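# Close mailer box over carton, send it to conveyor end

## Task

At the closing stop sits a mailer box holding a carton, front wall toward the arms, lid hinged at the back and standing open, with its two side flaps already folded in and a front flap on the lid's free edge; the box is not clamped to the rollers. Shut it: both side flaps must go inside the side walls, the lid must lie flat on the walls, and the front flap must be tucked inside the front wall far enough that its tabs catch. The carton has to finish lying flat on the box floor, and no other carton or bench item may end up inside, on top of or leaning on the box. After that, deliver the box to the far end of the conveyor so it rests against the end stop (the green button by arm3 does this for a box sitting square at the closing stop; the sensor's yellow light turns off only once a box at the closing stop has its lid fully down and nothing else in the beam).

## Robot and tools

Setup. Four identical Kinova Gen3 arms (arm1 to arm4), each with seven joints, a right hand with index, middle and ring fingers plus a thumb, and a wrist camera. All positions use one scene frame: origin on the floor, +z up. The conveyor runs toward +y. In order along it stand arm2 (foot near x -0.045, y -0.288), arm1 (y +0.333), arm4 (y +1.252), arm3 (y +1.867); feet sit near z 0.95 to 1.0 m and each faces roughly +x (its own +x). Red stops: the filling stop between arm2 and arm1, the closing stop between arm4 and arm3, and an end stop at the conveyor's end. A green button beside arm1 advances a box from the filling stop to the closing stop (a second press also nudges forward a box sitting slightly short of the closing stop). A green button beside arm3 sends a box that sits square at the closing stop to the end. A sensor on a post opposite the arms watches the top of the box at the closing stop; its yellow lamp goes dark only when the lid there is fully down and nothing else crosses the beam. Room cameras: cam_behind2, cam_end, cam_over2, cam_side2, cam_station2, cam_stop2; wrist cameras: arm1_cam_wrist to arm4_cam_wrist (fisheye, looking at the index knuckle, partly blocked by the open hand).

move. Arguments arm1, arm2, arm3, arm4 (one object per arm; omit an arm to leave it on its old command) and cameras (list of names, ["all"], or []). Each arm object holds joints, a dictionary of absolute targets keyed by joint name, and optional min_time_s (0.1 to 8 s), the shortest duration that arm's motion may take. Arm joints, in radians, absolute: joint1_rad (-6.283 to 6.283; spins the whole arm about its foot axis, positive clockwise from above, 0 unfolds along the foot's +x); joint2_rad (-2.249 to 2.249; shoulder, 0 upright, positive leans forward); joint3_rad (-6.283 to 6.283; upper arm twist); joint4_rad (-2.579 to 2.579; elbow, 0 straight); joint5_rad (-6.283 to 6.283; forearm twist); joint6_rad (-2.099 to 2.099; wrist bend, 0 straight); joint7_rad (-6.283 to 6.283; hand roll, positive counter-clockwise viewed from behind the hand). Joints of one arm start and finish together; paths between postures can sweep wide. Reach is about 1.05 m from the joint1 axis. No action runs over 15 s.

Hand keys (all absolute, unitless, -1 to +1, mapped linearly between each hinge's two mechanical stops; moving toward -1 generally curls/closes): per finger hand_<index|middle|ring>_mcp (knuckle, straight at +0.75), _abd (sideways swing, straight 0.00), _pip (straight +0.58), _dip (straight +0.70); thumb hand_thumb_cmc (swings thumb in front of palm toward -1, beside palm at +0.71), hand_thumb_axl (twist, +0.68), hand_thumb_mcp (+0.23), hand_thumb_ipl (+0.17). Settings: hand_current_limit (-1 to 1, maps to 0 to 550 mA current cap; starts +0.4) and hand_speed (-0.96 to 1, set-point speed as (n+1)/2 of 8.5 rad/s; starts -0.6). Unsent keys keep their goals, so a grip holds; resending the currently reported position slackens it. Each hinge is a soft servo that squeezes harder the further its goal lies past the contact.

wait: seconds (0 to 10), cameras as in move; nothing new is commanded. zoom_image: camera plus region [x0, y0, x1, y1] in pixels of that camera's latest image, top-left origin, at most 504 by 504. finished_scene: scene, the number of the current scene; irreversible, so only call it once the box is closed and at the end stop and stays there.

Results. The move line names each arm sent motion with done or its worst status. joint_status words: done (within ±0.01 rad, ±0.02 for hinges), off_target (resting short, maybe still pushing), time_out (target dropped, holds in place), not_followed (collision check withheld arm targets; hand targets still run), limit_stop_at_motor_heat, not commanded. Arms listed as as last shown were not in the action. hand_state gives one word per motor in key order: moving, goal, blocked, overload. Currents in mA (positive pushes toward -1). Joint torques in N m in joint order, velocities in rad/s (within noise means still), Flange force in the tool's axes. MOTOR HOT and fault lines warn of trouble. A refused or stopped call cancels the rest of that reply's move/wait/finished_scene calls.

Avoid. Arms never stop on contact and push on hard. Any joint torque past 104.5 N m (joints 1 to 4) or 51.3 N m (5 to 7), or straying over 5 degrees from plan, freezes that arm 10 s. Never press arms together or close a hand on another arm's fingers. A hinge held at 495 mA or more for 5 s shuts off for 10 s. Overheated motors (75 °C) make the arm sag. Do not knock the box, cartons or anything off the work area or drop parts; do not hit fixed objects hard. Keep unrelated cartons clear of the box and the sensor beam, and leave the carton flat inside.

Each tool is called after ">>>" as name(argument=value, ...) on one line, values as JSON.

## Session

>>> move()

Scene clock: 0.00 s.
Joint torques (N m): no reading
Motor temperatures (°C): arm1=[32 28 27 36 35 41 47] | arm2=[32 34 25 32 31 42 41] | arm3=[33 27 32 31 33 35 35] | arm4=[31 30 25 30 36 41 34]
Flange force (N): no reading
Joint velocities: within noise
arm1.joint_positions: joint1_rad=+0.239 joint2_rad=-0.465 joint3_rad=-0.069 joint4_rad=+1.459 joint5_rad=+0.009 joint6_rad=+2.007 joint7_rad=+1.716 hand_index_mcp=+0.753 hand_index_abd=+0.000 hand_index_pip=+0.577 hand_index_dip=+0.696 hand_middle_mcp=+0.753 hand_middle_abd=+0.000 hand_middle_pip=+0.577 hand_middle_dip=+0.696 hand_ring_mcp=+0.753 hand_ring_abd=+0.000 hand_ring_pip=+0.577 hand_ring_dip=+0.696 hand_thumb_cmc=+0.714 hand_thumb_axl=+0.677 hand_thumb_mcp=+0.226 hand_thumb_ipl=+0.168 hand_current_limit=+0.400 hand_speed=-0.600
arm1.joint_status: not commanded
arm1.hand_state: goal,goal,goal,goal,goal,goal,goal,goal,goal,overload,goal,goal,goal,goal,goal,goal
arm1.index_mcp_current_ma: 0
arm1.index_abd_current_ma: 0
arm1.index_pip_current_ma: 0
arm1.index_dip_current_ma: 0
arm1.middle_mcp_current_ma: 0
arm1.middle_abd_current_ma: 0
arm1.middle_pip_current_ma: 0
arm1.middle_dip_current_ma: 0
arm1.ring_mcp_current_ma: 0
arm1.ring_abd_current_ma: 0
arm1.ring_pip_current_ma: 0
arm1.ring_dip_current_ma: 0
arm1.thumb_cmc_current_ma: 0
arm1.thumb_axl_current_ma: 0
arm1.thumb_mcp_current_ma: 0
arm1.thumb_ipl_current_ma: 0
arm1.hand_goal_index_mcp: 0.754
arm1.hand_goal_index_abd: 0.000
arm1.hand_goal_index_pip: 0.576
arm1.hand_goal_index_dip: 0.696
arm1.hand_goal_middle_mcp: 0.754
arm1.hand_goal_middle_abd: 0.000
arm1.hand_goal_middle_pip: 0.576
arm1.hand_goal_middle_dip: 0.696
arm1.hand_goal_ring_mcp: 0.754
arm1.hand_goal_ring_abd: 0.000
arm1.hand_goal_ring_pip: 0.576
arm1.hand_goal_ring_dip: 0.696
arm1.hand_goal_thumb_cmc: 0.714
arm1.hand_goal_thumb_axl: 0.678
arm1.hand_goal_thumb_mcp: 0.226
arm1.hand_goal_thumb_ipl: 0.168
arm1.hand: x=+0.1516 y=+0.3901 z=+1.5271 quat_wxyz=(+0.076, -0.040, +0.996, -0.024) (m; scene frame)
arm2.joint_positions: joint1_rad=+0.475 joint2_rad=-0.403 joint3_rad=-0.102 joint4_rad=+1.435 joint5_rad=-0.047 joint6_rad=+1.925 joint7_rad=+1.879 hand_index_mcp=+0.753 hand_index_abd=+0.000 hand_index_pip=+0.577 hand_index_dip=+0.696 hand_middle_mcp=+0.753 hand_middle_abd=+0.000 hand_middle_pip=+0.577 hand_middle_dip=+0.696 hand_ring_mcp=+0.753 hand_ring_abd=+0.000 hand_ring_pip=+0.577 hand_ring_dip=+0.696 hand_thumb_cmc=+0.714 hand_thumb_axl=+0.677 hand_thumb_mcp=+0.226 hand_thumb_ipl=+0.168 hand_current_limit=+0.400 hand_speed=-0.600
arm2.joint_status: not commanded
arm2.hand_state: goal,goal,goal,goal,goal,goal,goal,goal,goal,goal,goal,goal,goal,goal,goal,goal
arm2.index_mcp_current_ma: 0
arm2.index_abd_current_ma: 0
arm2.index_pip_current_ma: 0
arm2.index_dip_current_ma: 0
arm2.middle_mcp_current_ma: 0
arm2.middle_abd_current_ma: 0
arm2.middle_pip_current_ma: 0
arm2.middle_dip_current_ma: 0
arm2.ring_mcp_current_ma: 0
arm2.ring_abd_current_ma: 0
arm2.ring_pip_current_ma: 0
arm2.ring_dip_current_ma: 0
arm2.thumb_cmc_current_ma: 0
arm2.thumb_axl_current_ma: 0
arm2.thumb_mcp_current_ma: 0
arm2.thumb_ipl_current_ma: 0
arm2.hand_goal_index_mcp: 0.754
arm2.hand_goal_index_abd: 0.000
arm2.hand_goal_index_pip: 0.576
arm2.hand_goal_index_dip: 0.696
arm2.hand_goal_middle_mcp: 0.754
arm2.hand_goal_middle_abd: 0.000
arm2.hand_goal_middle_pip: 0.576
arm2.hand_goal_middle_dip: 0.696
arm2.hand_goal_ring_mcp: 0.754
arm2.hand_goal_ring_abd: 0.000
arm2.hand_goal_ring_pip: 0.576
arm2.hand_goal_ring_dip: 0.696
arm2.hand_goal_thumb_cmc: 0.714
arm2.hand_goal_thumb_axl: 0.678
arm2.hand_goal_thumb_mcp: 0.226
arm2.hand_goal_thumb_ipl: 0.168
arm2.hand: x=+0.1343 y=-0.2870 z=+1.5306 quat_wxyz=(+0.081, +0.081, +0.993, -0.032) (m; scene frame)
arm3.joint_positions: joint1_rad=+0.008 joint2_rad=-0.414 joint3_rad=-0.033 joint4_rad=+1.516 joint5_rad=-0.007 joint6_rad=+2.051 joint7_rad=+1.687 hand_index_mcp=+0.753 hand_index_abd=+0.000 hand_index_pip=+0.577 hand_index_dip=+0.696 hand_middle_mcp=+0.753 hand_middle_abd=+0.000 hand_middle_pip=+0.577 hand_middle_dip=+0.696 hand_ring_mcp=+0.753 hand_ring_abd=+0.000 hand_ring_pip=+0.577 hand_ring_dip=+0.696 hand_thumb_cmc=+0.714 hand_thumb_axl=+0.677 hand_thumb_mcp=+0.226 hand_thumb_ipl=+0.168 hand_current_limit=+0.400 hand_speed=-0.600
arm3.joint_status: not commanded
arm3.hand_state: goal,goal,goal,goal,goal,goal,goal,goal,goal,goal,goal,goal,goal,goal,goal,goal
arm3.index_mcp_current_ma: 0
arm3.index_abd_current_ma: 0
arm3.index_pip_current_ma: 0
arm3.index_dip_current_ma: 0
arm3.middle_mcp_current_ma: 0
arm3.middle_abd_current_ma: 0
arm3.middle_pip_current_ma: 0
arm3.middle_dip_current_ma: 0
arm3.ring_mcp_current_ma: 0
arm3.ring_abd_current_ma: 0
arm3.ring_pip_current_ma: 0
arm3.ring_dip_current_ma: 0
arm3.thumb_cmc_current_ma: 0
arm3.thumb_axl_current_ma: 0
arm3.thumb_mcp_current_ma: 0
arm3.thumb_ipl_current_ma: 0
arm3.hand_goal_index_mcp: 0.754
arm3.hand_goal_index_abd: 0.000
arm3.hand_goal_index_pip: 0.576
arm3.hand_goal_index_dip: 0.696
arm3.hand_goal_middle_mcp: 0.754
arm3.hand_goal_middle_abd: 0.000
arm3.hand_goal_middle_pip: 0.576
arm3.hand_goal_middle_dip: 0.696
arm3.hand_goal_ring_mcp: 0.754
arm3.hand_goal_ring_abd: 0.000
arm3.hand_goal_ring_pip: 0.576
arm3.hand_goal_ring_dip: 0.696
arm3.hand_goal_thumb_cmc: 0.714
arm3.hand_goal_thumb_axl: 0.678
arm3.hand_goal_thumb_mcp: 0.226
arm3.hand_goal_thumb_ipl: 0.168
arm3.hand: x=+0.0645 y=+1.9192 z=+1.4856 quat_wxyz=(-0.005, -0.006, +1.000, -0.002) (m; scene frame)
arm4.joint_positions: joint1_rad=+0.803 joint2_rad=-0.467 joint3_rad=-0.120 joint4_rad=+1.455 joint5_rad=-0.058 joint6_rad=+1.958 joint7_rad=+1.709 hand_index_mcp=+0.753 hand_index_abd=+0.000 hand_index_pip=+0.577 hand_index_dip=+0.696 hand_middle_mcp=+0.753 hand_middle_abd=+0.000 hand_middle_pip=+0.577 hand_middle_dip=+0.696 hand_ring_mcp=+0.753 hand_ring_abd=+0.000 hand_ring_pip=+0.577 hand_ring_dip=+0.696 hand_thumb_cmc=+0.714 hand_thumb_axl=+0.677 hand_thumb_mcp=+0.226 hand_thumb_ipl=+0.168 hand_current_limit=+0.400 hand_speed=-0.600
arm4.joint_status: not commanded
arm4.hand_state: goal,goal,goal,goal,goal,goal,goal,goal,goal,goal,goal,goal,goal,goal,goal,goal
arm4.index_mcp_current_ma: 0
arm4.index_abd_current_ma: 0
arm4.index_pip_current_ma: 0
arm4.index_dip_current_ma: 0
arm4.middle_mcp_current_ma: 0
arm4.middle_abd_current_ma: 0
arm4.middle_pip_current_ma: 0
arm4.middle_dip_current_ma: 0
arm4.ring_mcp_current_ma: 0
arm4.ring_abd_current_ma: 0
arm4.ring_pip_current_ma: 0
arm4.ring_dip_current_ma: 0
arm4.thumb_cmc_current_ma: 0
arm4.thumb_axl_current_ma: 0
arm4.thumb_mcp_current_ma: 0
arm4.thumb_ipl_current_ma: 0
arm4.hand_goal_index_mcp: 0.754
arm4.hand_goal_index_abd: 0.000
arm4.hand_goal_index_pip: 0.576
arm4.hand_goal_index_dip: 0.696
arm4.hand_goal_middle_mcp: 0.754
arm4.hand_goal_middle_abd: 0.000
arm4.hand_goal_middle_pip: 0.576
arm4.hand_goal_middle_dip: 0.696
arm4.hand_goal_ring_mcp: 0.754
arm4.hand_goal_ring_abd: 0.000
arm4.hand_goal_ring_pip: 0.576
arm4.hand_goal_ring_dip: 0.696
arm4.hand_goal_thumb_cmc: 0.714
arm4.hand_goal_thumb_axl: 0.678
arm4.hand_goal_thumb_mcp: 0.226
arm4.hand_goal_thumb_ipl: 0.168
arm4.hand: x=+0.1919 y=+1.2551 z=+1.4868 quat_wxyz=(+0.089, +0.217, +0.971, -0.043) (m; scene frame)
pictures: arm1_cam_wrist, arm2_cam_wrist, arm3_cam_wrist, arm4_cam_wrist, cam_behind2, cam_end, cam_over2, cam_side2, cam_station2, cam_stop2

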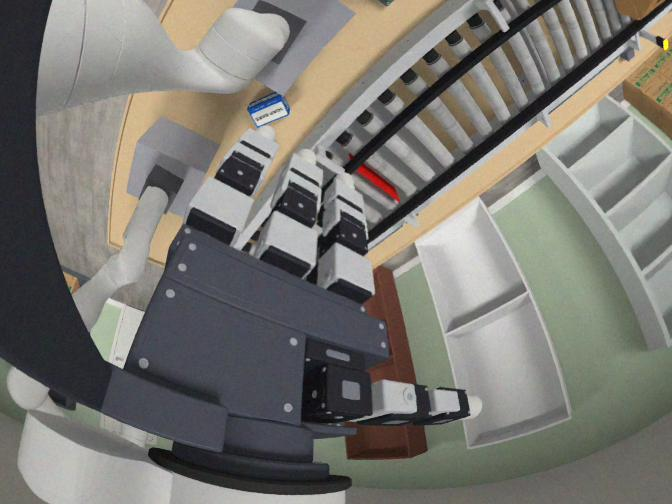

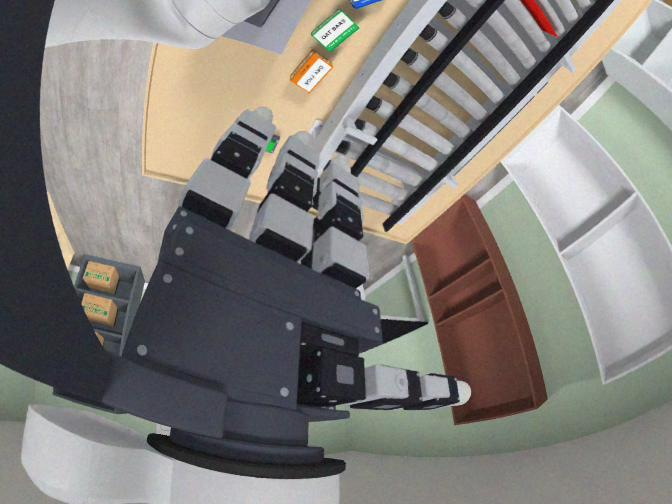

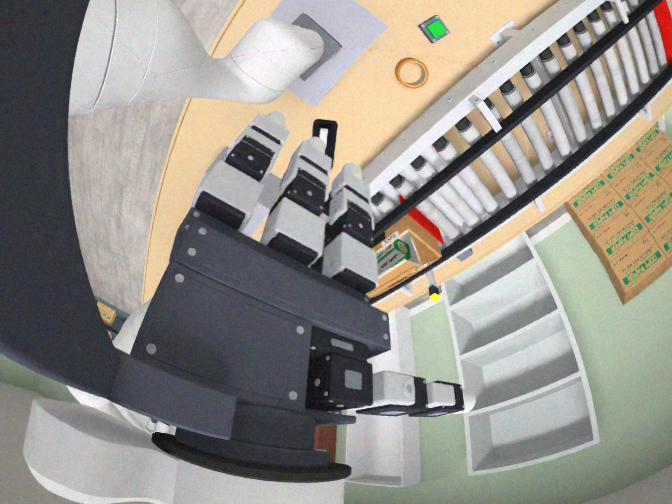

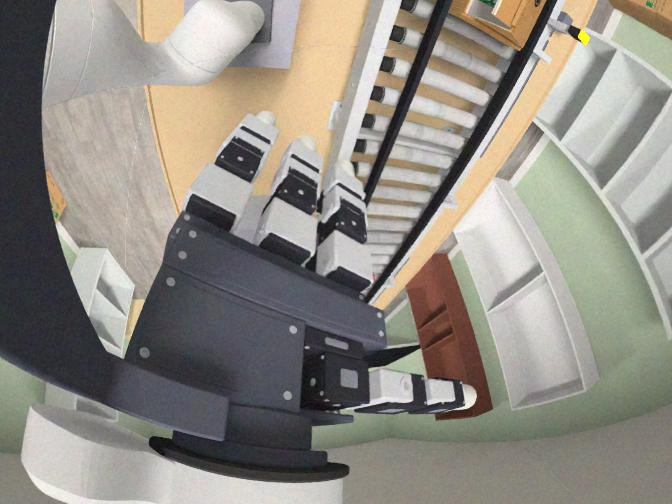

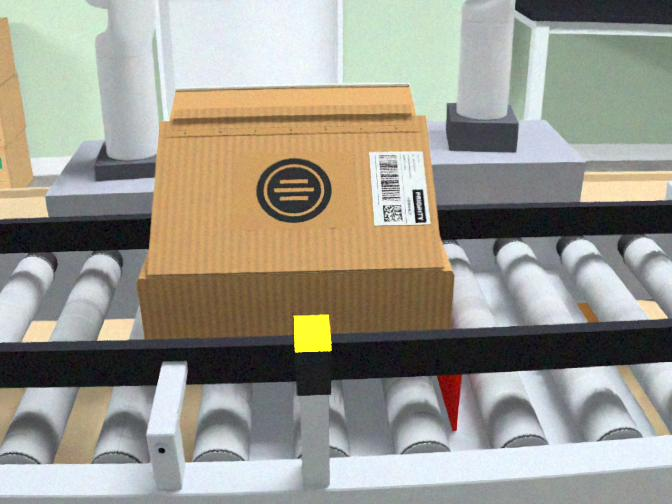

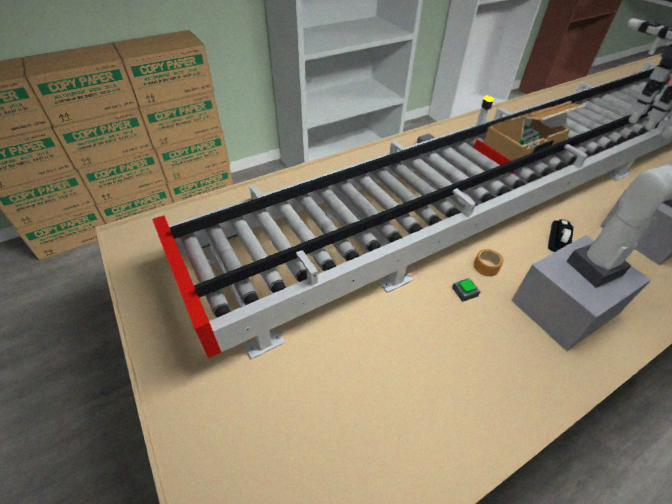

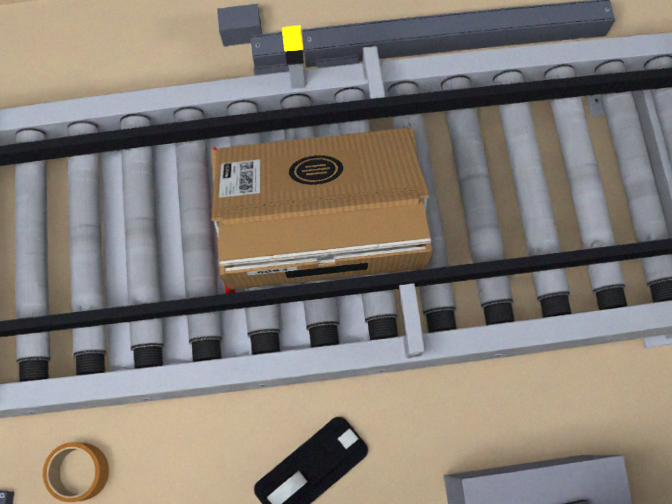

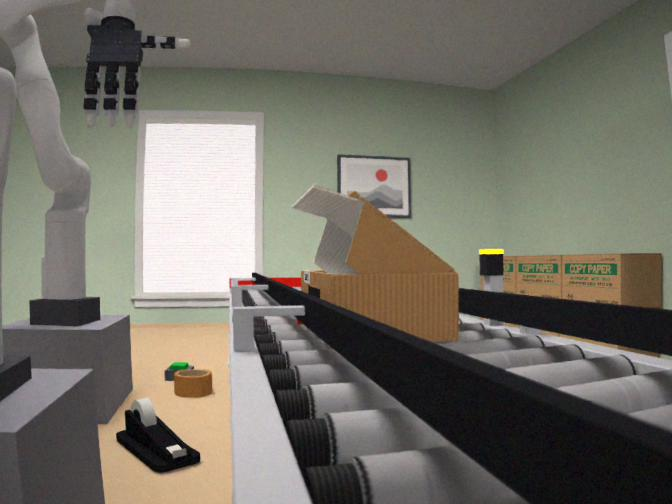

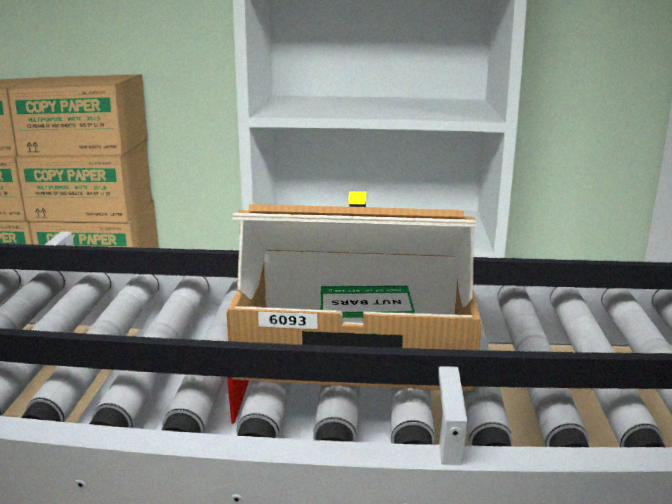

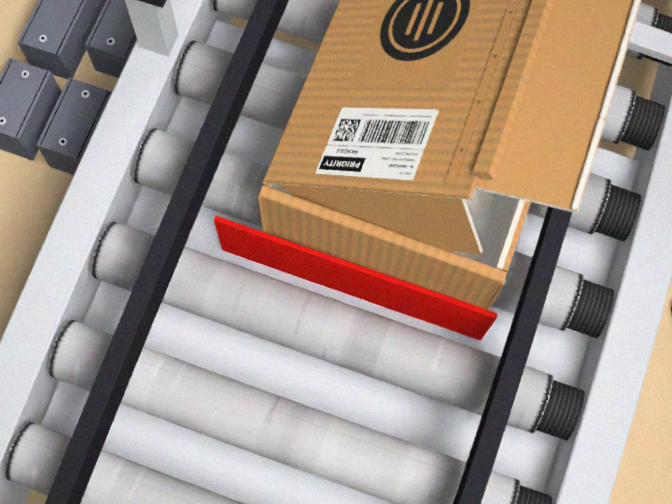

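>>> zoom_image(camera="cam_over2", region=[180, 100, 460, 310])

>>> zoom_image(camera="cam_station2", region=[200, 180, 500, 405])

>>> zoom_image(camera="cam_side2", region=[220, 150, 520, 375])

>>> zoom_image(camera="cam_stop2", region=[200, 0, 672, 354])

>>> zoom_image(camera="cam_behind2", region=[100, 60, 500, 460])

>>> zoom_image(camera="cam_end", region=[400, 60, 672, 330])

Scaled by 1.800 from the camera's 672x504 image, which has a finer 960x720 frame.

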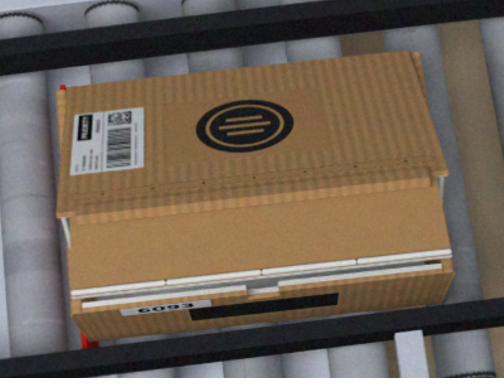

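Scaled by 1.680 from the camera's 672x504 image, which has a finer 960x720 frame.

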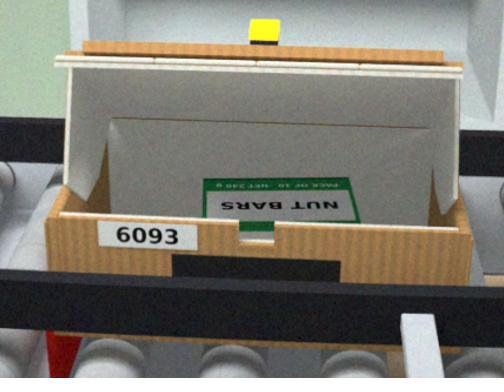

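Scaled by 1.680 from the camera's 672x504 image, which has a finer 960x720 frame.

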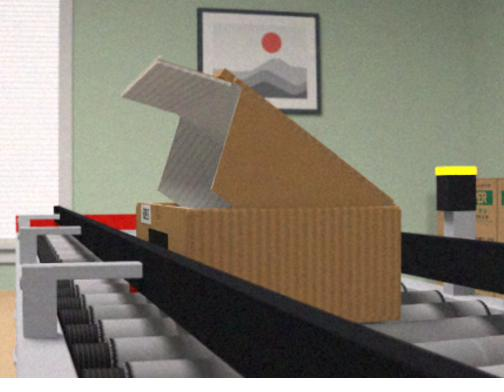

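Scaled by 1.068 from the camera's 672x504 image, which has a finer 960x720 frame.

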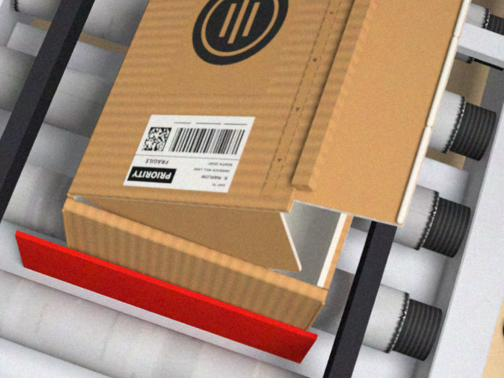

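Scaled by 1.260 from the camera's 672x504 image, which has a finer 960x720 frame.

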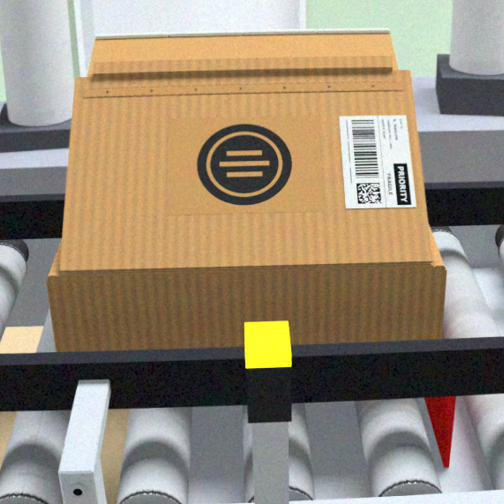

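Scaled by 1.853 from the camera's 672x504 image, which has a finer 960x720 frame.

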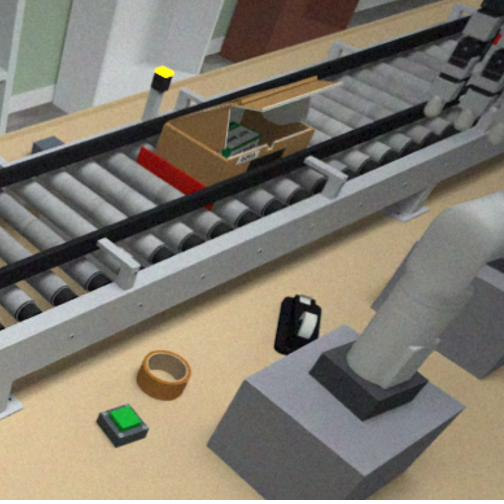

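>>> move(arm3={"joints": {"joint1_rad": 0.3615, "joint2_rad": 0.633, "joint3_rad": 0, "joint4_rad": 0.831, "joint5_rad": 0.003, "joint6_rad": 1.679, "joint7_rad": 0.4915, "hand_thumb_cmc": -0.571}, "min_time_s": 3}, cameras=["cam_side2", "cam_over2", "arm3_cam_wrist", "cam_station2"])

Scene clock: 456.13 s.
Joint torques (N m): arm1=[0.19 -1.4 -1.35 -6.9 0.17 -0.1 -0.11] | arm2=[-1.11 -0.3 1 -8.3 0.14 -0.14 0.09] | arm3=[-0.2 -19.9 1 -8 0.12 0.33 0.18] | arm4=[-2.24 0.99 1.24 -6.69 -0.44 -0.46 -0.78]
Motor temperatures (°C): arm1=[31 27 26 36 34 40 47] | arm2=[32 32 25 31 30 41 41] | arm3=[32 26 30 30 33 34 33] | arm4=[31 29 24 30 35 41 33]
Flange force (N): arm1=[-6.0 -6.1 -3.4] | arm2=[-1.2 3.4 2.8] | arm3=[-0.4 0.9 -0.5] | arm4=[-2.9 1.6 -3.7]
move: arm3 done
Joint velocities: within noise
arm1, arm2, arm4: as last shown
arm1.joint_positions: joint1_rad=+0.239 joint2_rad=-0.465 joint3_rad=-0.069 joint4_rad=+1.459 joint5_rad=+0.009 joint6_rad=+2.007 joint7_rad=+1.716 hand_index_mcp=+0.753 hand_index_abd=+0.000 hand_index_pip=+0.577 hand_index_dip=+0.696 hand_middle_mcp=+0.753 hand_middle_abd=+0.000 hand_middle_pip=+0.577 hand_middle_dip=+0.696 hand_ring_mcp=+0.753 hand_ring_abd=+0.000 hand_ring_pip=+0.577 hand_ring_dip=+0.696 hand_thumb_cmc=+0.714 hand_thumb_axl=+0.677 hand_thumb_mcp=+0.224 hand_thumb_ipl=+0.168 hand_current_limit=+0.400 hand_speed=-0.600
arm2.joint_positions: joint1_rad=+0.475 joint2_rad=-0.403 joint3_rad=-0.102 joint4_rad=+1.435 joint5_rad=-0.047 joint6_rad=+1.925 joint7_rad=+1.879 hand_index_mcp=+0.753 hand_index_abd=+0.000 hand_index_pip=+0.577 hand_index_dip=+0.696 hand_middle_mcp=+0.753 hand_middle_abd=+0.000 hand_middle_pip=+0.577 hand_middle_dip=+0.696 hand_ring_mcp=+0.753 hand_ring_abd=+0.000 hand_ring_pip=+0.577 hand_ring_dip=+0.696 hand_thumb_cmc=+0.714 hand_thumb_axl=+0.677 hand_thumb_mcp=+0.224 hand_thumb_ipl=+0.168 hand_current_limit=+0.400 hand_speed=-0.600
arm2.thumb_mcp_current_ma: -1
arm3.joint_positions: joint1_rad=+0.361 joint2_rad=+0.633 joint3_rad=+0.000 joint4_rad=+0.831 joint5_rad=+0.003 joint6_rad=+1.679 joint7_rad=+0.492 hand_index_mcp=+0.753 hand_index_abd=+0.000 hand_index_pip=+0.577 hand_index_dip=+0.696 hand_middle_mcp=+0.753 hand_middle_abd=+0.000 hand_middle_pip=+0.577 hand_middle_dip=+0.696 hand_ring_mcp=+0.753 hand_ring_abd=+0.000 hand_ring_pip=+0.577 hand_ring_dip=+0.696 hand_thumb_cmc=-0.568 hand_thumb_axl=+0.677 hand_thumb_mcp=+0.224 hand_thumb_ipl=+0.168 hand_current_limit=+0.400 hand_speed=-0.600
arm3.joint_status: all done
arm3.hand_state: goal,goal,goal,goal,goal,goal,goal,goal,goal,goal,goal,goal,goal,goal,goal,goal
arm3.index_mcp_current_ma: 0
arm3.index_abd_current_ma: 0
arm3.index_pip_current_ma: 0
arm3.index_dip_current_ma: 0
arm3.middle_mcp_current_ma: 0
arm3.middle_abd_current_ma: 0
arm3.middle_pip_current_ma: 0
arm3.middle_dip_current_ma: 0
arm3.ring_mcp_current_ma: 0
arm3.ring_abd_current_ma: 0
arm3.ring_pip_current_ma: 0
arm3.ring_dip_current_ma: 0
arm3.thumb_cmc_current_ma: 1
arm3.thumb_axl_current_ma: 0
arm3.thumb_mcp_current_ma: -2
arm3.thumb_ipl_current_ma: 0
arm3.hand_goal_index_mcp: 0.754
arm3.hand_goal_index_abd: 0.000
arm3.hand_goal_index_pip: 0.576
arm3.hand_goal_index_dip: 0.696
arm3.hand_goal_middle_mcp: 0.754
arm3.hand_goal_middle_abd: 0.000
arm3.hand_goal_middle_pip: 0.576
arm3.hand_goal_middle_dip: 0.696
arm3.hand_goal_ring_mcp: 0.754
arm3.hand_goal_ring_abd: 0.000
arm3.hand_goal_ring_pip: 0.576
arm3.hand_goal_ring_dip: 0.696
arm3.hand_goal_thumb_cmc: -0.570
arm3.hand_goal_thumb_axl: 0.678
arm3.hand_goal_thumb_mcp: 0.226
arm3.hand_goal_thumb_ipl: 0.168
arm3.hand: x=+0.5059 y=+1.5555 z=+1.3316 quat_wxyz=(+0.000, +0.707, +0.707, +0.000) (m; scene frame)
arm4.joint_positions: joint1_rad=+0.803 joint2_rad=-0.467 joint3_rad=-0.120 joint4_rad=+1.455 joint5_rad=-0.058 joint6_rad=+1.958 joint7_rad=+1.709 hand_index_mcp=+0.753 hand_index_abd=+0.000 hand_index_pip=+0.577 hand_index_dip=+0.696 hand_middle_mcp=+0.753 hand_middle_abd=+0.000 hand_middle_pip=+0.577 hand_middle_dip=+0.696 hand_ring_mcp=+0.753 hand_ring_abd=+0.000 hand_ring_pip=+0.577 hand_ring_dip=+0.696 hand_thumb_cmc=+0.714 hand_thumb_axl=+0.677 hand_thumb_mcp=+0.224 hand_thumb_ipl=+0.168 hand_current_limit=+0.400 hand_speed=-0.600
arm4.index_mcp_current_ma: -2
arm4.index_pip_current_ma: 2
arm4.middle_mcp_current_ma: -2
arm4.middle_pip_current_ma: 2
arm4.ring_mcp_current_ma: -2
arm4.ring_pip_current_ma: 2
arm4.thumb_cmc_current_ma: 1
arm4.thumb_axl_current_ma: -2
arm4.thumb_mcp_current_ma: -7
arm4.thumb_ipl_current_ma: -1
pictures: arm3_cam_wrist, cam_over2, cam_side2, cam_station2
camera_calibration:
arm3_cam_wrist: T_world_to_cam=[[0.614019, -0.788912, -0.024461, 0.987483], [-0.521902, -0.42906, 0.737242, -0.0961328], [-0.592115, -0.439914, -0.675186, 2.00654], [0, 0, 0, 1]] pos_world=[0.531595, 1.6205, 1.44981]

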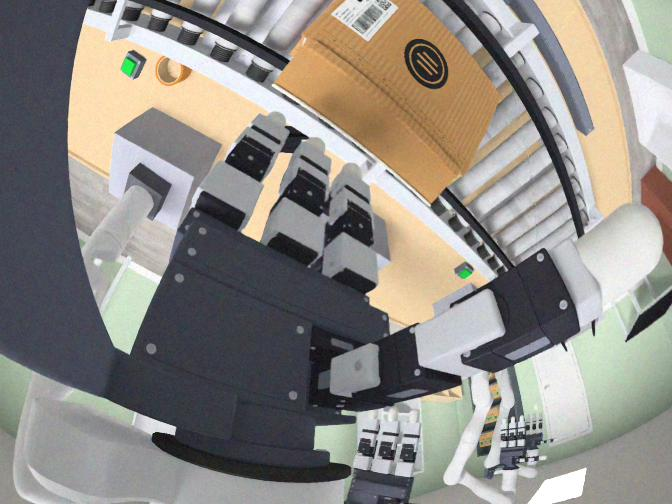

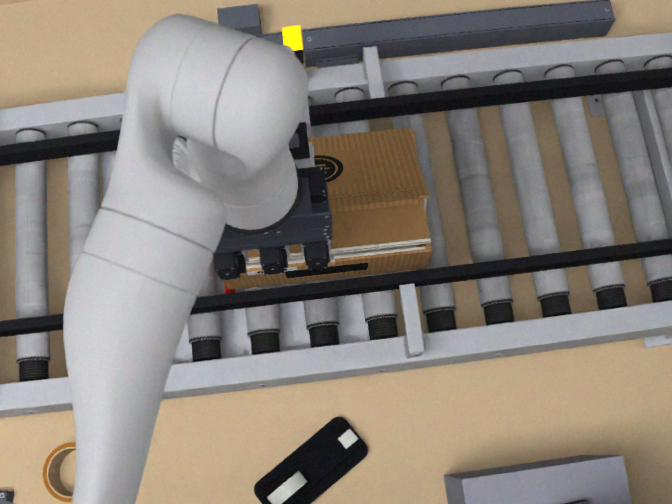

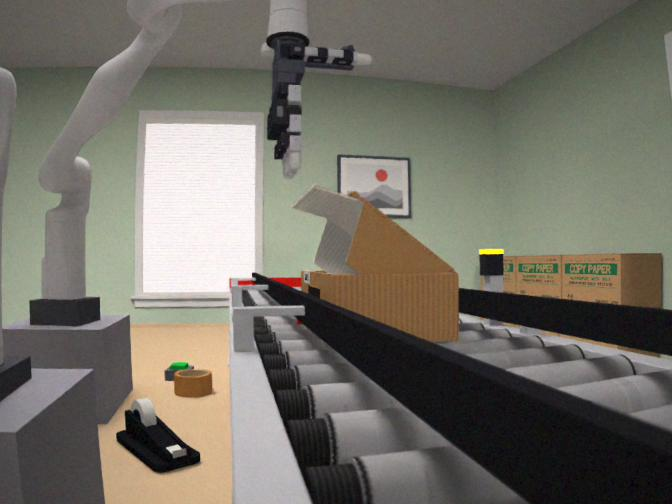

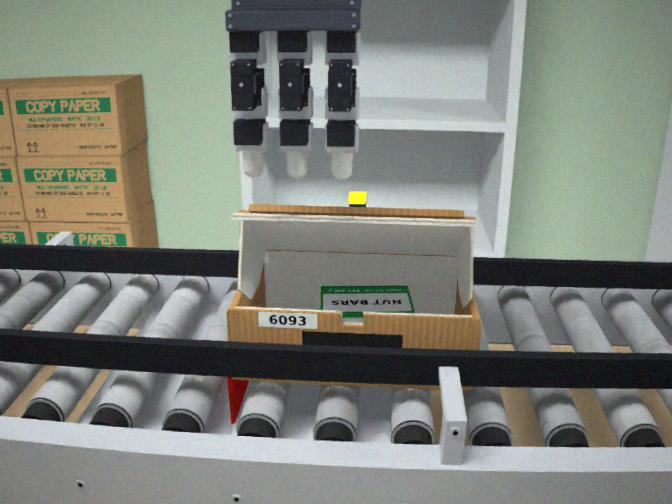

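>>> move(arm3={"joints": {"joint1_rad": 0.3374, "joint2_rad": 0.7107, "joint4_rad": 0.7683, "joint6_rad": 1.6634, "joint7_rad": 0.4674}, "min_time_s": 1.5}, cameras=["cam_side2", "cam_station2"])

>>> zoom_image(camera="cam_side2", region=[220, 100, 500, 350])

Scene clock: 502.73 s.
Joint torques (N m): arm1=[0.08 -1.45 -1.31 -6.87 0.18 -0.12 -0.1] | arm2=[-1.12 -0.35 1 -8.28 0.13 -0.14 0.09] | arm3=[-0.26 -21.17 1.02 -8.09 0.17 0.3 0.21] | arm4=[-2.19 1.02 1.25 -6.7 -0.46 -0.45 -0.74]
Motor temperatures (°C): arm1=[31 27 26 36 34 40 46] | arm2=[32 32 25 31 30 41 41] | arm3=[32 27 30 31 33 34 33] | arm4=[31 29 24 30 34 41 33]
Flange force (N): arm1=[-6.2 -5.8 -3.6] | arm2=[-1.3 3.4 2.7] | arm3=[-0.4 0.8 -0.3] | arm4=[-2.8 1.6 -3.6]
move: arm3 done
Joint velocities: within noise
arm1, arm2, arm4: as last shown
arm3.joint_positions: joint1_rad=+0.337 joint2_rad=+0.711 joint3_rad=+0.000 joint4_rad=+0.768 joint5_rad=+0.003 joint6_rad=+1.663 joint7_rad=+0.467 hand_index_mcp=+0.753 hand_index_abd=+0.000 hand_index_pip=+0.577 hand_index_dip=+0.696 hand_middle_mcp=+0.753 hand_middle_abd=+0.000 hand_middle_pip=+0.577 hand_middle_dip=+0.696 hand_ring_mcp=+0.753 hand_ring_abd=+0.000 hand_ring_pip=+0.577 hand_ring_dip=+0.696 hand_thumb_cmc=-0.568 hand_thumb_axl=+0.677 hand_thumb_mcp=+0.224 hand_thumb_ipl=+0.168 hand_current_limit=+0.400 hand_speed=-0.600
arm3.joint_status: all done
arm3.hand_state: goal,goal,goal,goal,goal,goal,goal,goal,goal,goal,goal,goal,goal,goal,goal,goal
arm3.index_mcp_current_ma: 0
arm3.index_abd_current_ma: 0
arm3.index_pip_current_ma: 0
arm3.index_dip_current_ma: 0
arm3.middle_mcp_current_ma: 0
arm3.middle_abd_current_ma: 0
arm3.middle_pip_current_ma: 0
arm3.middle_dip_current_ma: 0
arm3.ring_mcp_current_ma: 0
arm3.ring_abd_current_ma: 0
arm3.ring_pip_current_ma: 0
arm3.ring_dip_current_ma: 0
arm3.thumb_cmc_current_ma: 1
arm3.thumb_axl_current_ma: 0
arm3.thumb_mcp_current_ma: -2
arm3.thumb_ipl_current_ma: 0
arm3.hand_goal_index_mcp: 0.754
arm3.hand_goal_index_abd: 0.000
arm3.hand_goal_index_pip: 0.576
arm3.hand_goal_index_dip: 0.696
arm3.hand_goal_middle_mcp: 0.754
arm3.hand_goal_middle_abd: 0.000
arm3.hand_goal_middle_pip: 0.576
arm3.hand_goal_middle_dip: 0.696
arm3.hand_goal_ring_mcp: 0.754
arm3.hand_goal_ring_abd: 0.000
arm3.hand_goal_ring_pip: 0.576
arm3.hand_goal_ring_dip: 0.696
arm3.hand_goal_thumb_cmc: -0.570
arm3.hand_goal_thumb_axl: 0.678
arm3.hand_goal_thumb_mcp: 0.226
arm3.hand_goal_thumb_ipl: 0.168
arm3.hand: x=+0.5362 y=+1.5554 z=+1.3066 quat_wxyz=(+0.000, +0.707, +0.707, +0.000) (m; scene frame)
pictures: cam_side2, cam_station2

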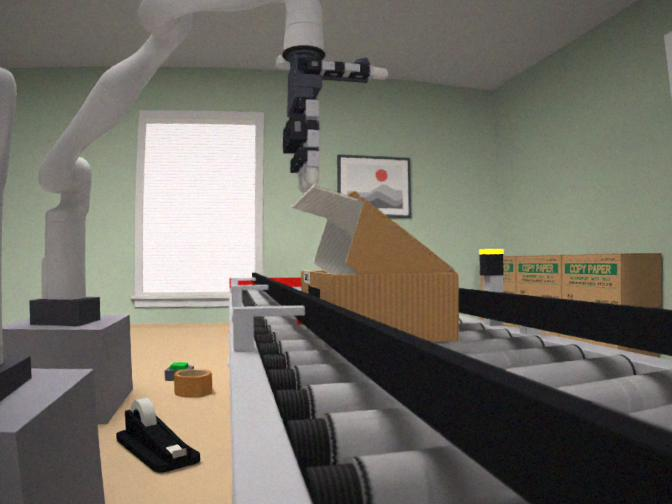

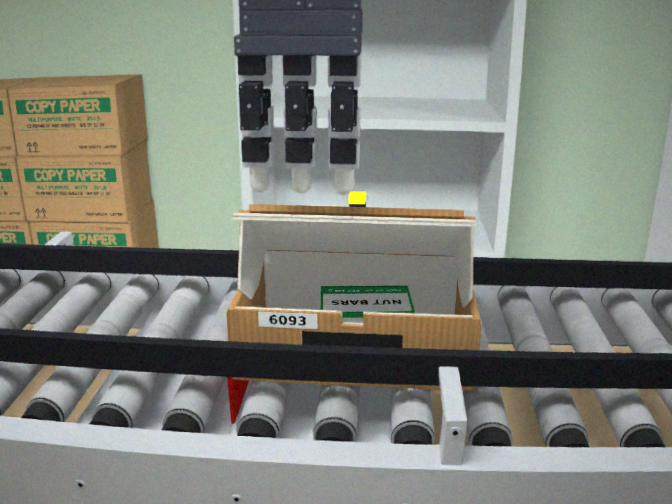

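Scaled by 1.800 from the camera's 672x504 image, which has a finer 960x720 frame.

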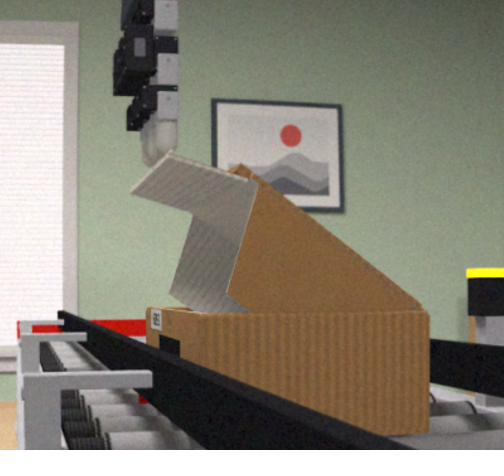

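>>> move(arm3={"joints": {"joint1_rad": 0.3393, "joint2_rad": 0.704, "joint4_rad": 0.868, "joint6_rad": 1.57, "joint7_rad": 0.4693}, "min_time_s": 2}, cameras=["cam_side2", "cam_station2"])

>>> zoom_image(camera="cam_side2", region=[220, 100, 500, 350])

Scene clock: 515.77 s.
Joint torques (N m): arm1=[0.14 -1.45 -1.25 -6.92 0.21 -0.08 -0.12] | arm2=[-1.12 -0.31 0.99 -8.29 0.14 -0.12 0.1] | arm3=[-0.27 -21.04 1 -8.08 0.14 0.3 0.19] | arm4=[-2.24 0.99 1.23 -6.79 -0.41 -0.47 -0.74]
Motor temperatures (°C): arm1=[31 27 26 36 34 40 46] | arm2=[32 32 25 31 30 41 41] | arm3=[32 28 30 31 33 34 33] | arm4=[31 29 24 30 34 41 33]
Flange force (N): arm1=[-6.2 -5.7 -3.3] | arm2=[-1.2 3.4 2.8] | arm3=[-0.4 0.8 -0.4] | arm4=[-2.7 1.7 -3.3]
move: arm3 done
Joint velocities: within noise
arm1, arm2, arm4: as last shown
arm3.joint_positions: joint1_rad=+0.339 joint2_rad=+0.704 joint3_rad=+0.000 joint4_rad=+0.868 joint5_rad=+0.003 joint6_rad=+1.570 joint7_rad=+0.469 hand_index_mcp=+0.753 hand_index_abd=+0.000 hand_index_pip=+0.577 hand_index_dip=+0.696 hand_middle_mcp=+0.753 hand_middle_abd=+0.000 hand_middle_pip=+0.577 hand_middle_dip=+0.696 hand_ring_mcp=+0.753 hand_ring_abd=+0.000 hand_ring_pip=+0.577 hand_ring_dip=+0.696 hand_thumb_cmc=-0.568 hand_thumb_axl=+0.677 hand_thumb_mcp=+0.224 hand_thumb_ipl=+0.168 hand_current_limit=+0.400 hand_speed=-0.600
arm3.joint_status: all done
arm3.hand_state: goal,goal,goal,goal,goal,goal,goal,goal,goal,goal,goal,goal,goal,goal,goal,goal
arm3.index_mcp_current_ma: 0
arm3.index_abd_current_ma: 0
arm3.index_pip_current_ma: 0
arm3.index_dip_current_ma: 0
arm3.middle_mcp_current_ma: 0
arm3.middle_abd_current_ma: 0
arm3.middle_pip_current_ma: 0
arm3.middle_dip_current_ma: 0
arm3.ring_mcp_current_ma: 0
arm3.ring_abd_current_ma: 0
arm3.ring_pip_current_ma: 0
arm3.ring_dip_current_ma: 0
arm3.thumb_cmc_current_ma: 1
arm3.thumb_axl_current_ma: 0
arm3.thumb_mcp_current_ma: -2
arm3.thumb_ipl_current_ma: 0
arm3.hand_goal_index_mcp: 0.754
arm3.hand_goal_index_abd: 0.000
arm3.hand_goal_index_pip: 0.576
arm3.hand_goal_index_dip: 0.696
arm3.hand_goal_middle_mcp: 0.754
arm3.hand_goal_middle_abd: 0.000
arm3.hand_goal_middle_pip: 0.576
arm3.hand_goal_middle_dip: 0.696
arm3.hand_goal_ring_mcp: 0.754
arm3.hand_goal_ring_abd: 0.000
arm3.hand_goal_ring_pip: 0.576
arm3.hand_goal_ring_dip: 0.696
arm3.hand_goal_thumb_cmc: -0.570
arm3.hand_goal_thumb_axl: 0.678
arm3.hand_goal_thumb_mcp: 0.226
arm3.hand_goal_thumb_ipl: 0.168
arm3.hand: x=+0.5351 y=+1.5548 z=+1.2793 quat_wxyz=(+0.000, +0.707, +0.707, +0.000) (m; scene frame)
pictures: cam_side2, cam_station2

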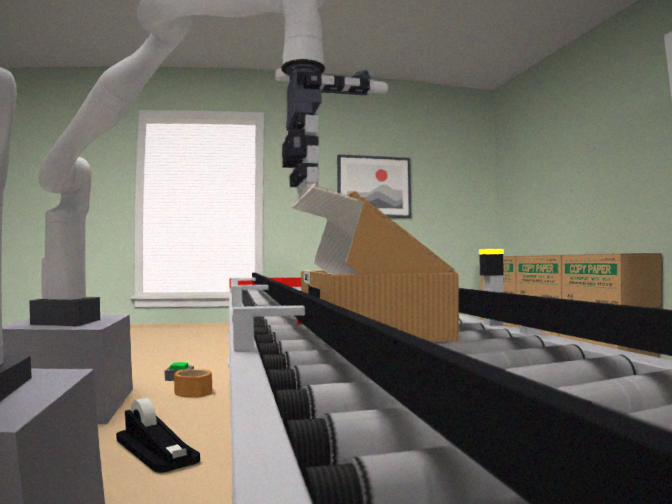

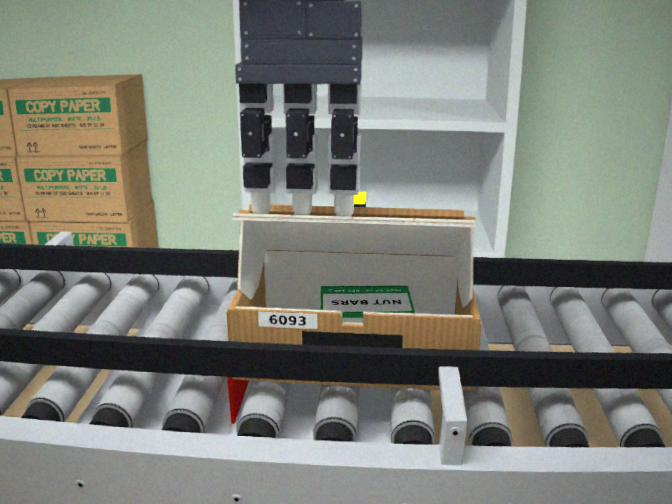

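Scaled by 1.800 from the camera's 672x504 image, which has a finer 960x720 frame.

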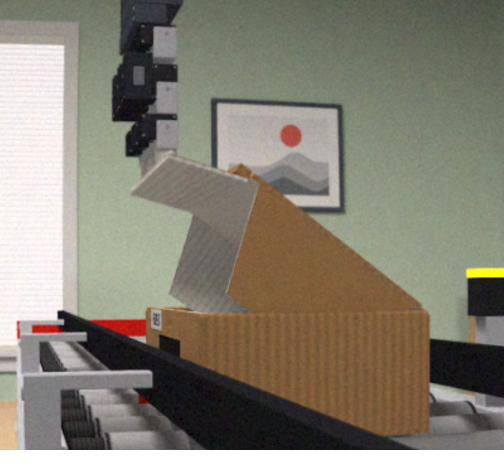

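>>> move(arm3={"joints": {"joint1_rad": 0.3412, "joint2_rad": 0.6971, "joint4_rad": 0.9685, "joint6_rad": 1.4768, "joint7_rad": 0.4712}, "min_time_s": 2.5}, cameras=["cam_side2", "cam_station2"])

>>> zoom_image(camera="cam_side2", region=[220, 100, 500, 350])

Scene clock: 526.43 s.
Joint torques (N m): arm1=[0.09 -1.47 -1.28 -6.89 0.16 -0.12 -0.13] | arm2=[-1.09 -0.3 1 -8.25 0.14 -0.14 0.09] | arm3=[-0.08 -20.33 1.08 -7.48 0.17 0.51 0.17] | arm4=[-2.26 1.08 1.22 -6.74 -0.44 -0.48 -0.77]
Motor temperatures (°C): arm1=[31 27 26 36 34 40 46] | arm2=[32 32 25 31 30 41 41] | arm3=[32 28 30 31 33 34 33] | arm4=[31 29 24 30 34 41 33]
Flange force (N): arm1=[-6.2 -5.8 -3.5] | arm2=[-1.2 3.3 2.6] | arm3=[-0.6 1.6 -1.4] | arm4=[-2.6 1.6 -3.5]
move: arm3 done
Joint velocities: within noise
arm1, arm2, arm4: as last shown
arm3.joint_positions: joint1_rad=+0.341 joint2_rad=+0.697 joint3_rad=+0.000 joint4_rad=+0.968 joint5_rad=+0.003 joint6_rad=+1.477 joint7_rad=+0.471 hand_index_mcp=+0.743 hand_index_abd=+0.004 hand_index_pip=+0.569 hand_index_dip=+0.694 hand_middle_mcp=+0.753 hand_middle_abd=+0.000 hand_middle_pip=+0.577 hand_middle_dip=+0.696 hand_ring_mcp=+0.753 hand_ring_abd=+0.000 hand_ring_pip=+0.577 hand_ring_dip=+0.696 hand_thumb_cmc=-0.568 hand_thumb_axl=+0.677 hand_thumb_mcp=+0.224 hand_thumb_ipl=+0.168 hand_current_limit=+0.400 hand_speed=-0.600
arm3.joint_status: all done
arm3.hand_state: goal,goal,goal,goal,goal,goal,goal,goal,goal,goal,goal,goal,goal,goal,goal,goal
arm3.index_mcp_current_ma: -13
arm3.index_abd_current_ma: 2
arm3.index_pip_current_ma: -5
arm3.index_dip_current_ma: -1
arm3.middle_mcp_current_ma: 0
arm3.middle_abd_current_ma: 0
arm3.middle_pip_current_ma: 0
arm3.middle_dip_current_ma: 0
arm3.ring_mcp_current_ma: 0
arm3.ring_abd_current_ma: 0
arm3.ring_pip_current_ma: 0
arm3.ring_dip_current_ma: 0
arm3.thumb_cmc_current_ma: 1
arm3.thumb_axl_current_ma: 0
arm3.thumb_mcp_current_ma: -2
arm3.thumb_ipl_current_ma: 0
arm3.hand_goal_index_mcp: 0.754
arm3.hand_goal_index_abd: 0.000
arm3.hand_goal_index_pip: 0.576
arm3.hand_goal_index_dip: 0.696
arm3.hand_goal_middle_mcp: 0.754
arm3.hand_goal_middle_abd: 0.000
arm3.hand_goal_middle_pip: 0.576
arm3.hand_goal_middle_dip: 0.696
arm3.hand_goal_ring_mcp: 0.754
arm3.hand_goal_ring_abd: 0.000
arm3.hand_goal_ring_pip: 0.576
arm3.hand_goal_ring_dip: 0.696
arm3.hand_goal_thumb_cmc: -0.570
arm3.hand_goal_thumb_axl: 0.678
arm3.hand_goal_thumb_mcp: 0.226
arm3.hand_goal_thumb_ipl: 0.168
arm3.hand: x=+0.5312 y=+1.5556 z=+1.2518 quat_wxyz=(+0.000, +0.707, +0.707, +0.000) (m; scene frame)
pictures: cam_side2, cam_station2

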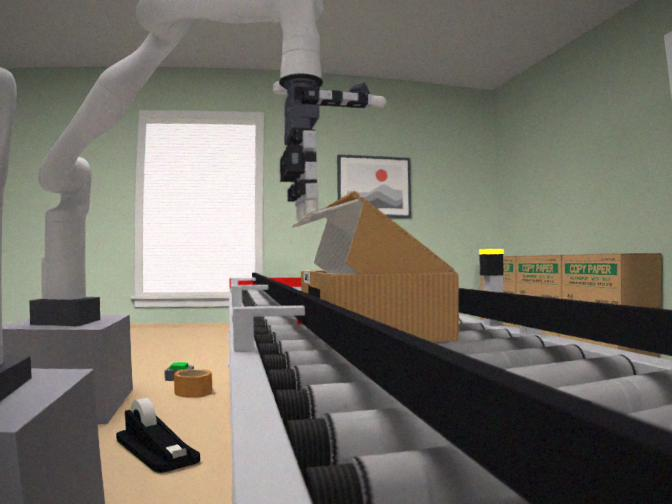

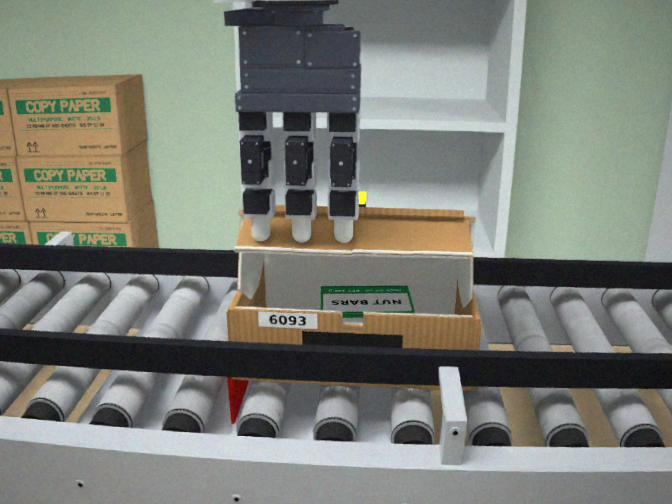

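Scaled by 1.800 from the camera's 672x504 image, which has a finer 960x720 frame.

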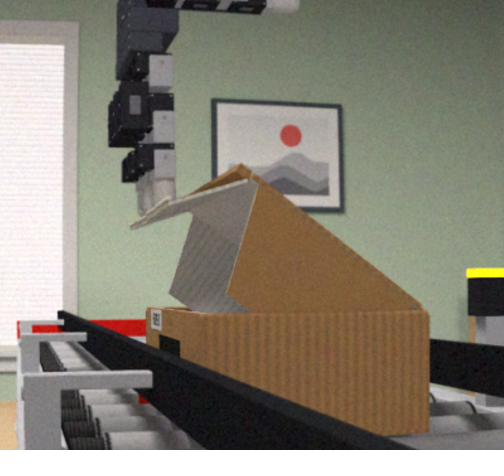

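>>> move(arm3={"joints": {"joint1_rad": 0.3397, "joint2_rad": 0.7113, "joint4_rad": 1.0223, "joint6_rad": 1.4088, "joint7_rad": 0.4697}, "min_time_s": 1.5})

>>> move(arm3={"joints": {"joint1_rad": 0.3264, "joint2_rad": 0.7621, "joint4_rad": 0.9801, "joint6_rad": 1.4002, "joint7_rad": 0.4564}, "min_time_s": 1.5}, cameras=["cam_side2", "cam_station2"])

>>> zoom_image(camera="cam_side2", region=[220, 100, 500, 350])

Scene clock: 571.77 s.
Joint torques (N m): arm1=[0.11 -1.44 -1.25 -6.91 0.18 -0.11 -0.13] | arm2=[-1.12 -0.31 1.01 -8.26 0.16 -0.15 0.11] | arm3=[-0.23 -20.4 1.01 -7.56 0.13 0.32 0.21] | arm4=[-2.24 1.05 1.21 -6.7 -0.45 -0.49 -0.75]
Motor temperatures (°C): arm1=[31 27 26 36 34 40 46] | arm2=[32 32 25 31 30 41 41] | arm3=[32 31 30 30 33 34 33] | arm4=[31 29 24 30 34 41 33]
Flange force (N): arm1=[-6.1 -5.7 -3.4] | arm2=[-1.3 3.5 2.6] | arm3=[-0.5 1.0 -1.5] | arm4=[-2.7 1.6 -3.7]
move: arm3 done
Joint velocities: within noise
arm1, arm2, arm4: as last shown
arm3.joint_positions: joint1_rad=+0.340 joint2_rad=+0.711 joint3_rad=+0.000 joint4_rad=+1.022 joint5_rad=+0.003 joint6_rad=+1.409 joint7_rad=+0.470 hand_index_mcp=+0.746 hand_index_abd=+0.002 hand_index_pip=+0.569 hand_index_dip=+0.693 hand_middle_mcp=+0.753 hand_middle_abd=+0.000 hand_middle_pip=+0.577 hand_middle_dip=+0.696 hand_ring_mcp=+0.753 hand_ring_abd=+0.000 hand_ring_pip=+0.577 hand_ring_dip=+0.696 hand_thumb_cmc=-0.568 hand_thumb_axl=+0.677 hand_thumb_mcp=+0.224 hand_thumb_ipl=+0.168 hand_current_limit=+0.400 hand_speed=-0.600
arm3.joint_status: all done
arm3.hand_state: goal,goal,goal,goal,goal,goal,goal,goal,goal,goal,goal,goal,goal,goal,goal,goal
arm3.index_mcp_current_ma: -8
arm3.index_abd_current_ma: 1
arm3.index_pip_current_ma: -6
arm3.index_dip_current_ma: -2
arm3.middle_mcp_current_ma: 0
arm3.middle_abd_current_ma: 0
arm3.middle_pip_current_ma: 0
arm3.middle_dip_current_ma: 0
arm3.ring_mcp_current_ma: 0
arm3.ring_abd_current_ma: 0
arm3.ring_pip_current_ma: 0
arm3.ring_dip_current_ma: 0
arm3.thumb_cmc_current_ma: 1
arm3.thumb_axl_current_ma: 0
arm3.thumb_mcp_current_ma: -2
arm3.thumb_ipl_current_ma: 0
arm3.hand_goal_index_mcp: 0.754
arm3.hand_goal_index_abd: 0.000
arm3.hand_goal_index_pip: 0.576
arm3.hand_goal_index_dip: 0.696
arm3.hand_goal_middle_mcp: 0.754
arm3.hand_goal_middle_abd: 0.000
arm3.hand_goal_middle_pip: 0.576
arm3.hand_goal_middle_dip: 0.696
arm3.hand_goal_ring_mcp: 0.754
arm3.hand_goal_ring_abd: 0.000
arm3.hand_goal_ring_pip: 0.576
arm3.hand_goal_ring_dip: 0.696
arm3.hand_goal_thumb_cmc: -0.570
arm3.hand_goal_thumb_axl: 0.678
arm3.hand_goal_thumb_mcp: 0.226
arm3.hand_goal_thumb_ipl: 0.168
arm3.hand: x=+0.5333 y=+1.5557 z=+1.2267 quat_wxyz=(+0.000, +0.707, +0.707, +0.000) (m; scene frame)
pictures: none

Scene clock: 573.57 s.
Joint torques (N m): arm1=[0.16 -1.48 -1.31 -6.89 0.19 -0.09 -0.12] | arm2=[-1.13 -0.33 0.99 -8.28 0.14 -0.15 0.08] | arm3=[-0.39 -21.17 0.85 -7.8 0.02 0.14 0.21] | arm4=[-2.22 1.01 1.23 -6.68 -0.42 -0.47 -0.74]
Motor temperatures (°C): arm1=[31 27 26 36 34 40 46] | arm2=[32 32 25 31 30 41 41] | arm3=[32 31 30 30 33 34 33] | arm4=[31 29 24 30 34 41 33]
Flange force (N): arm1=[-6.2 -6.0 -3.5] | arm2=[-1.2 3.3 2.7] | arm3=[-0.4 0.3 -1.4] | arm4=[-2.8 1.7 -3.7]
move: arm3 done
Joint velocities: within noise
arm1, arm2, arm4: as last shown
arm3.joint_positions: joint1_rad=+0.326 joint2_rad=+0.762 joint3_rad=+0.000 joint4_rad=+0.980 joint5_rad=+0.003 joint6_rad=+1.400 joint7_rad=+0.456 hand_index_mcp=+0.756 hand_index_abd=+0.002 hand_index_pip=+0.576 hand_index_dip=+0.695 hand_middle_mcp=+0.753 hand_middle_abd=+0.000 hand_middle_pip=+0.577 hand_middle_dip=+0.696 hand_ring_mcp=+0.753 hand_ring_abd=+0.000 hand_ring_pip=+0.577 hand_ring_dip=+0.696 hand_thumb_cmc=-0.568 hand_thumb_axl=+0.677 hand_thumb_mcp=+0.224 hand_thumb_ipl=+0.168 hand_current_limit=+0.400 hand_speed=-0.600
arm3.joint_status: all done
arm3.hand_state: goal,goal,goal,goal,goal,goal,goal,goal,goal,goal,goal,goal,goal,goal,goal,goal
arm3.index_mcp_current_ma: 1
arm3.index_abd_current_ma: 1
arm3.index_pip_current_ma: 0
arm3.index_dip_current_ma: -1
arm3.middle_mcp_current_ma: 0
arm3.middle_abd_current_ma: 0
arm3.middle_pip_current_ma: 0
arm3.middle_dip_current_ma: 0
arm3.ring_mcp_current_ma: 0
arm3.ring_abd_current_ma: 0
arm3.ring_pip_current_ma: 0
arm3.ring_dip_current_ma: 0
arm3.thumb_cmc_current_ma: 1
arm3.thumb_axl_current_ma: 0
arm3.thumb_mcp_current_ma: -2
arm3.thumb_ipl_current_ma: 0
arm3.hand_goal_index_mcp: 0.754
arm3.hand_goal_index_abd: 0.000
arm3.hand_goal_index_pip: 0.576
arm3.hand_goal_index_dip: 0.696
arm3.hand_goal_middle_mcp: 0.754
arm3.hand_goal_middle_abd: 0.000
arm3.hand_goal_middle_pip: 0.576
arm3.hand_goal_middle_dip: 0.696
arm3.hand_goal_ring_mcp: 0.754
arm3.hand_goal_ring_abd: 0.000
arm3.hand_goal_ring_pip: 0.576
arm3.hand_goal_ring_dip: 0.696
arm3.hand_goal_thumb_cmc: -0.570
arm3.hand_goal_thumb_axl: 0.678
arm3.hand_goal_thumb_mcp: 0.226
arm3.hand_goal_thumb_ipl: 0.168
arm3.hand: x=+0.5509 y=+1.5557 z=+1.2097 quat_wxyz=(+0.000, +0.707, +0.707, +0.000) (m; scene frame)
pictures: cam_side2, cam_station2

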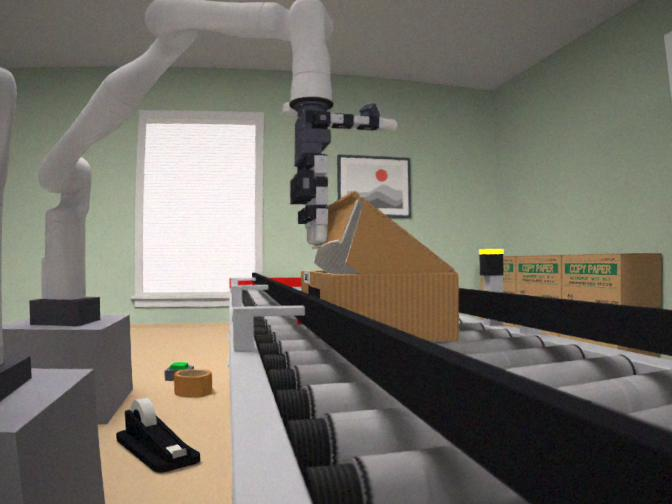

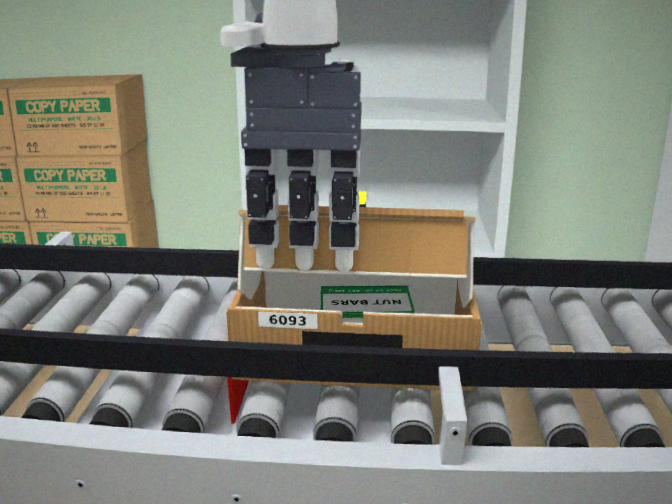

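Scaled by 1.800 from the camera's 672x504 image, which has a finer 960x720 frame.

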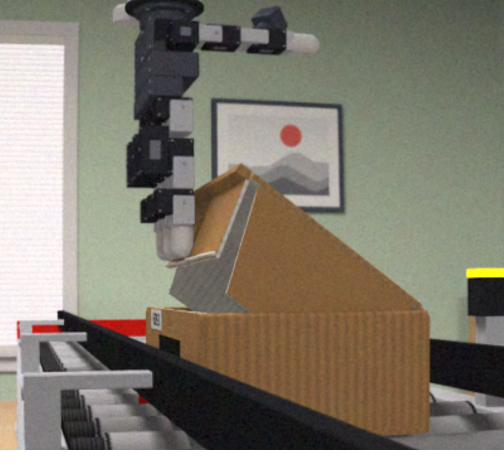

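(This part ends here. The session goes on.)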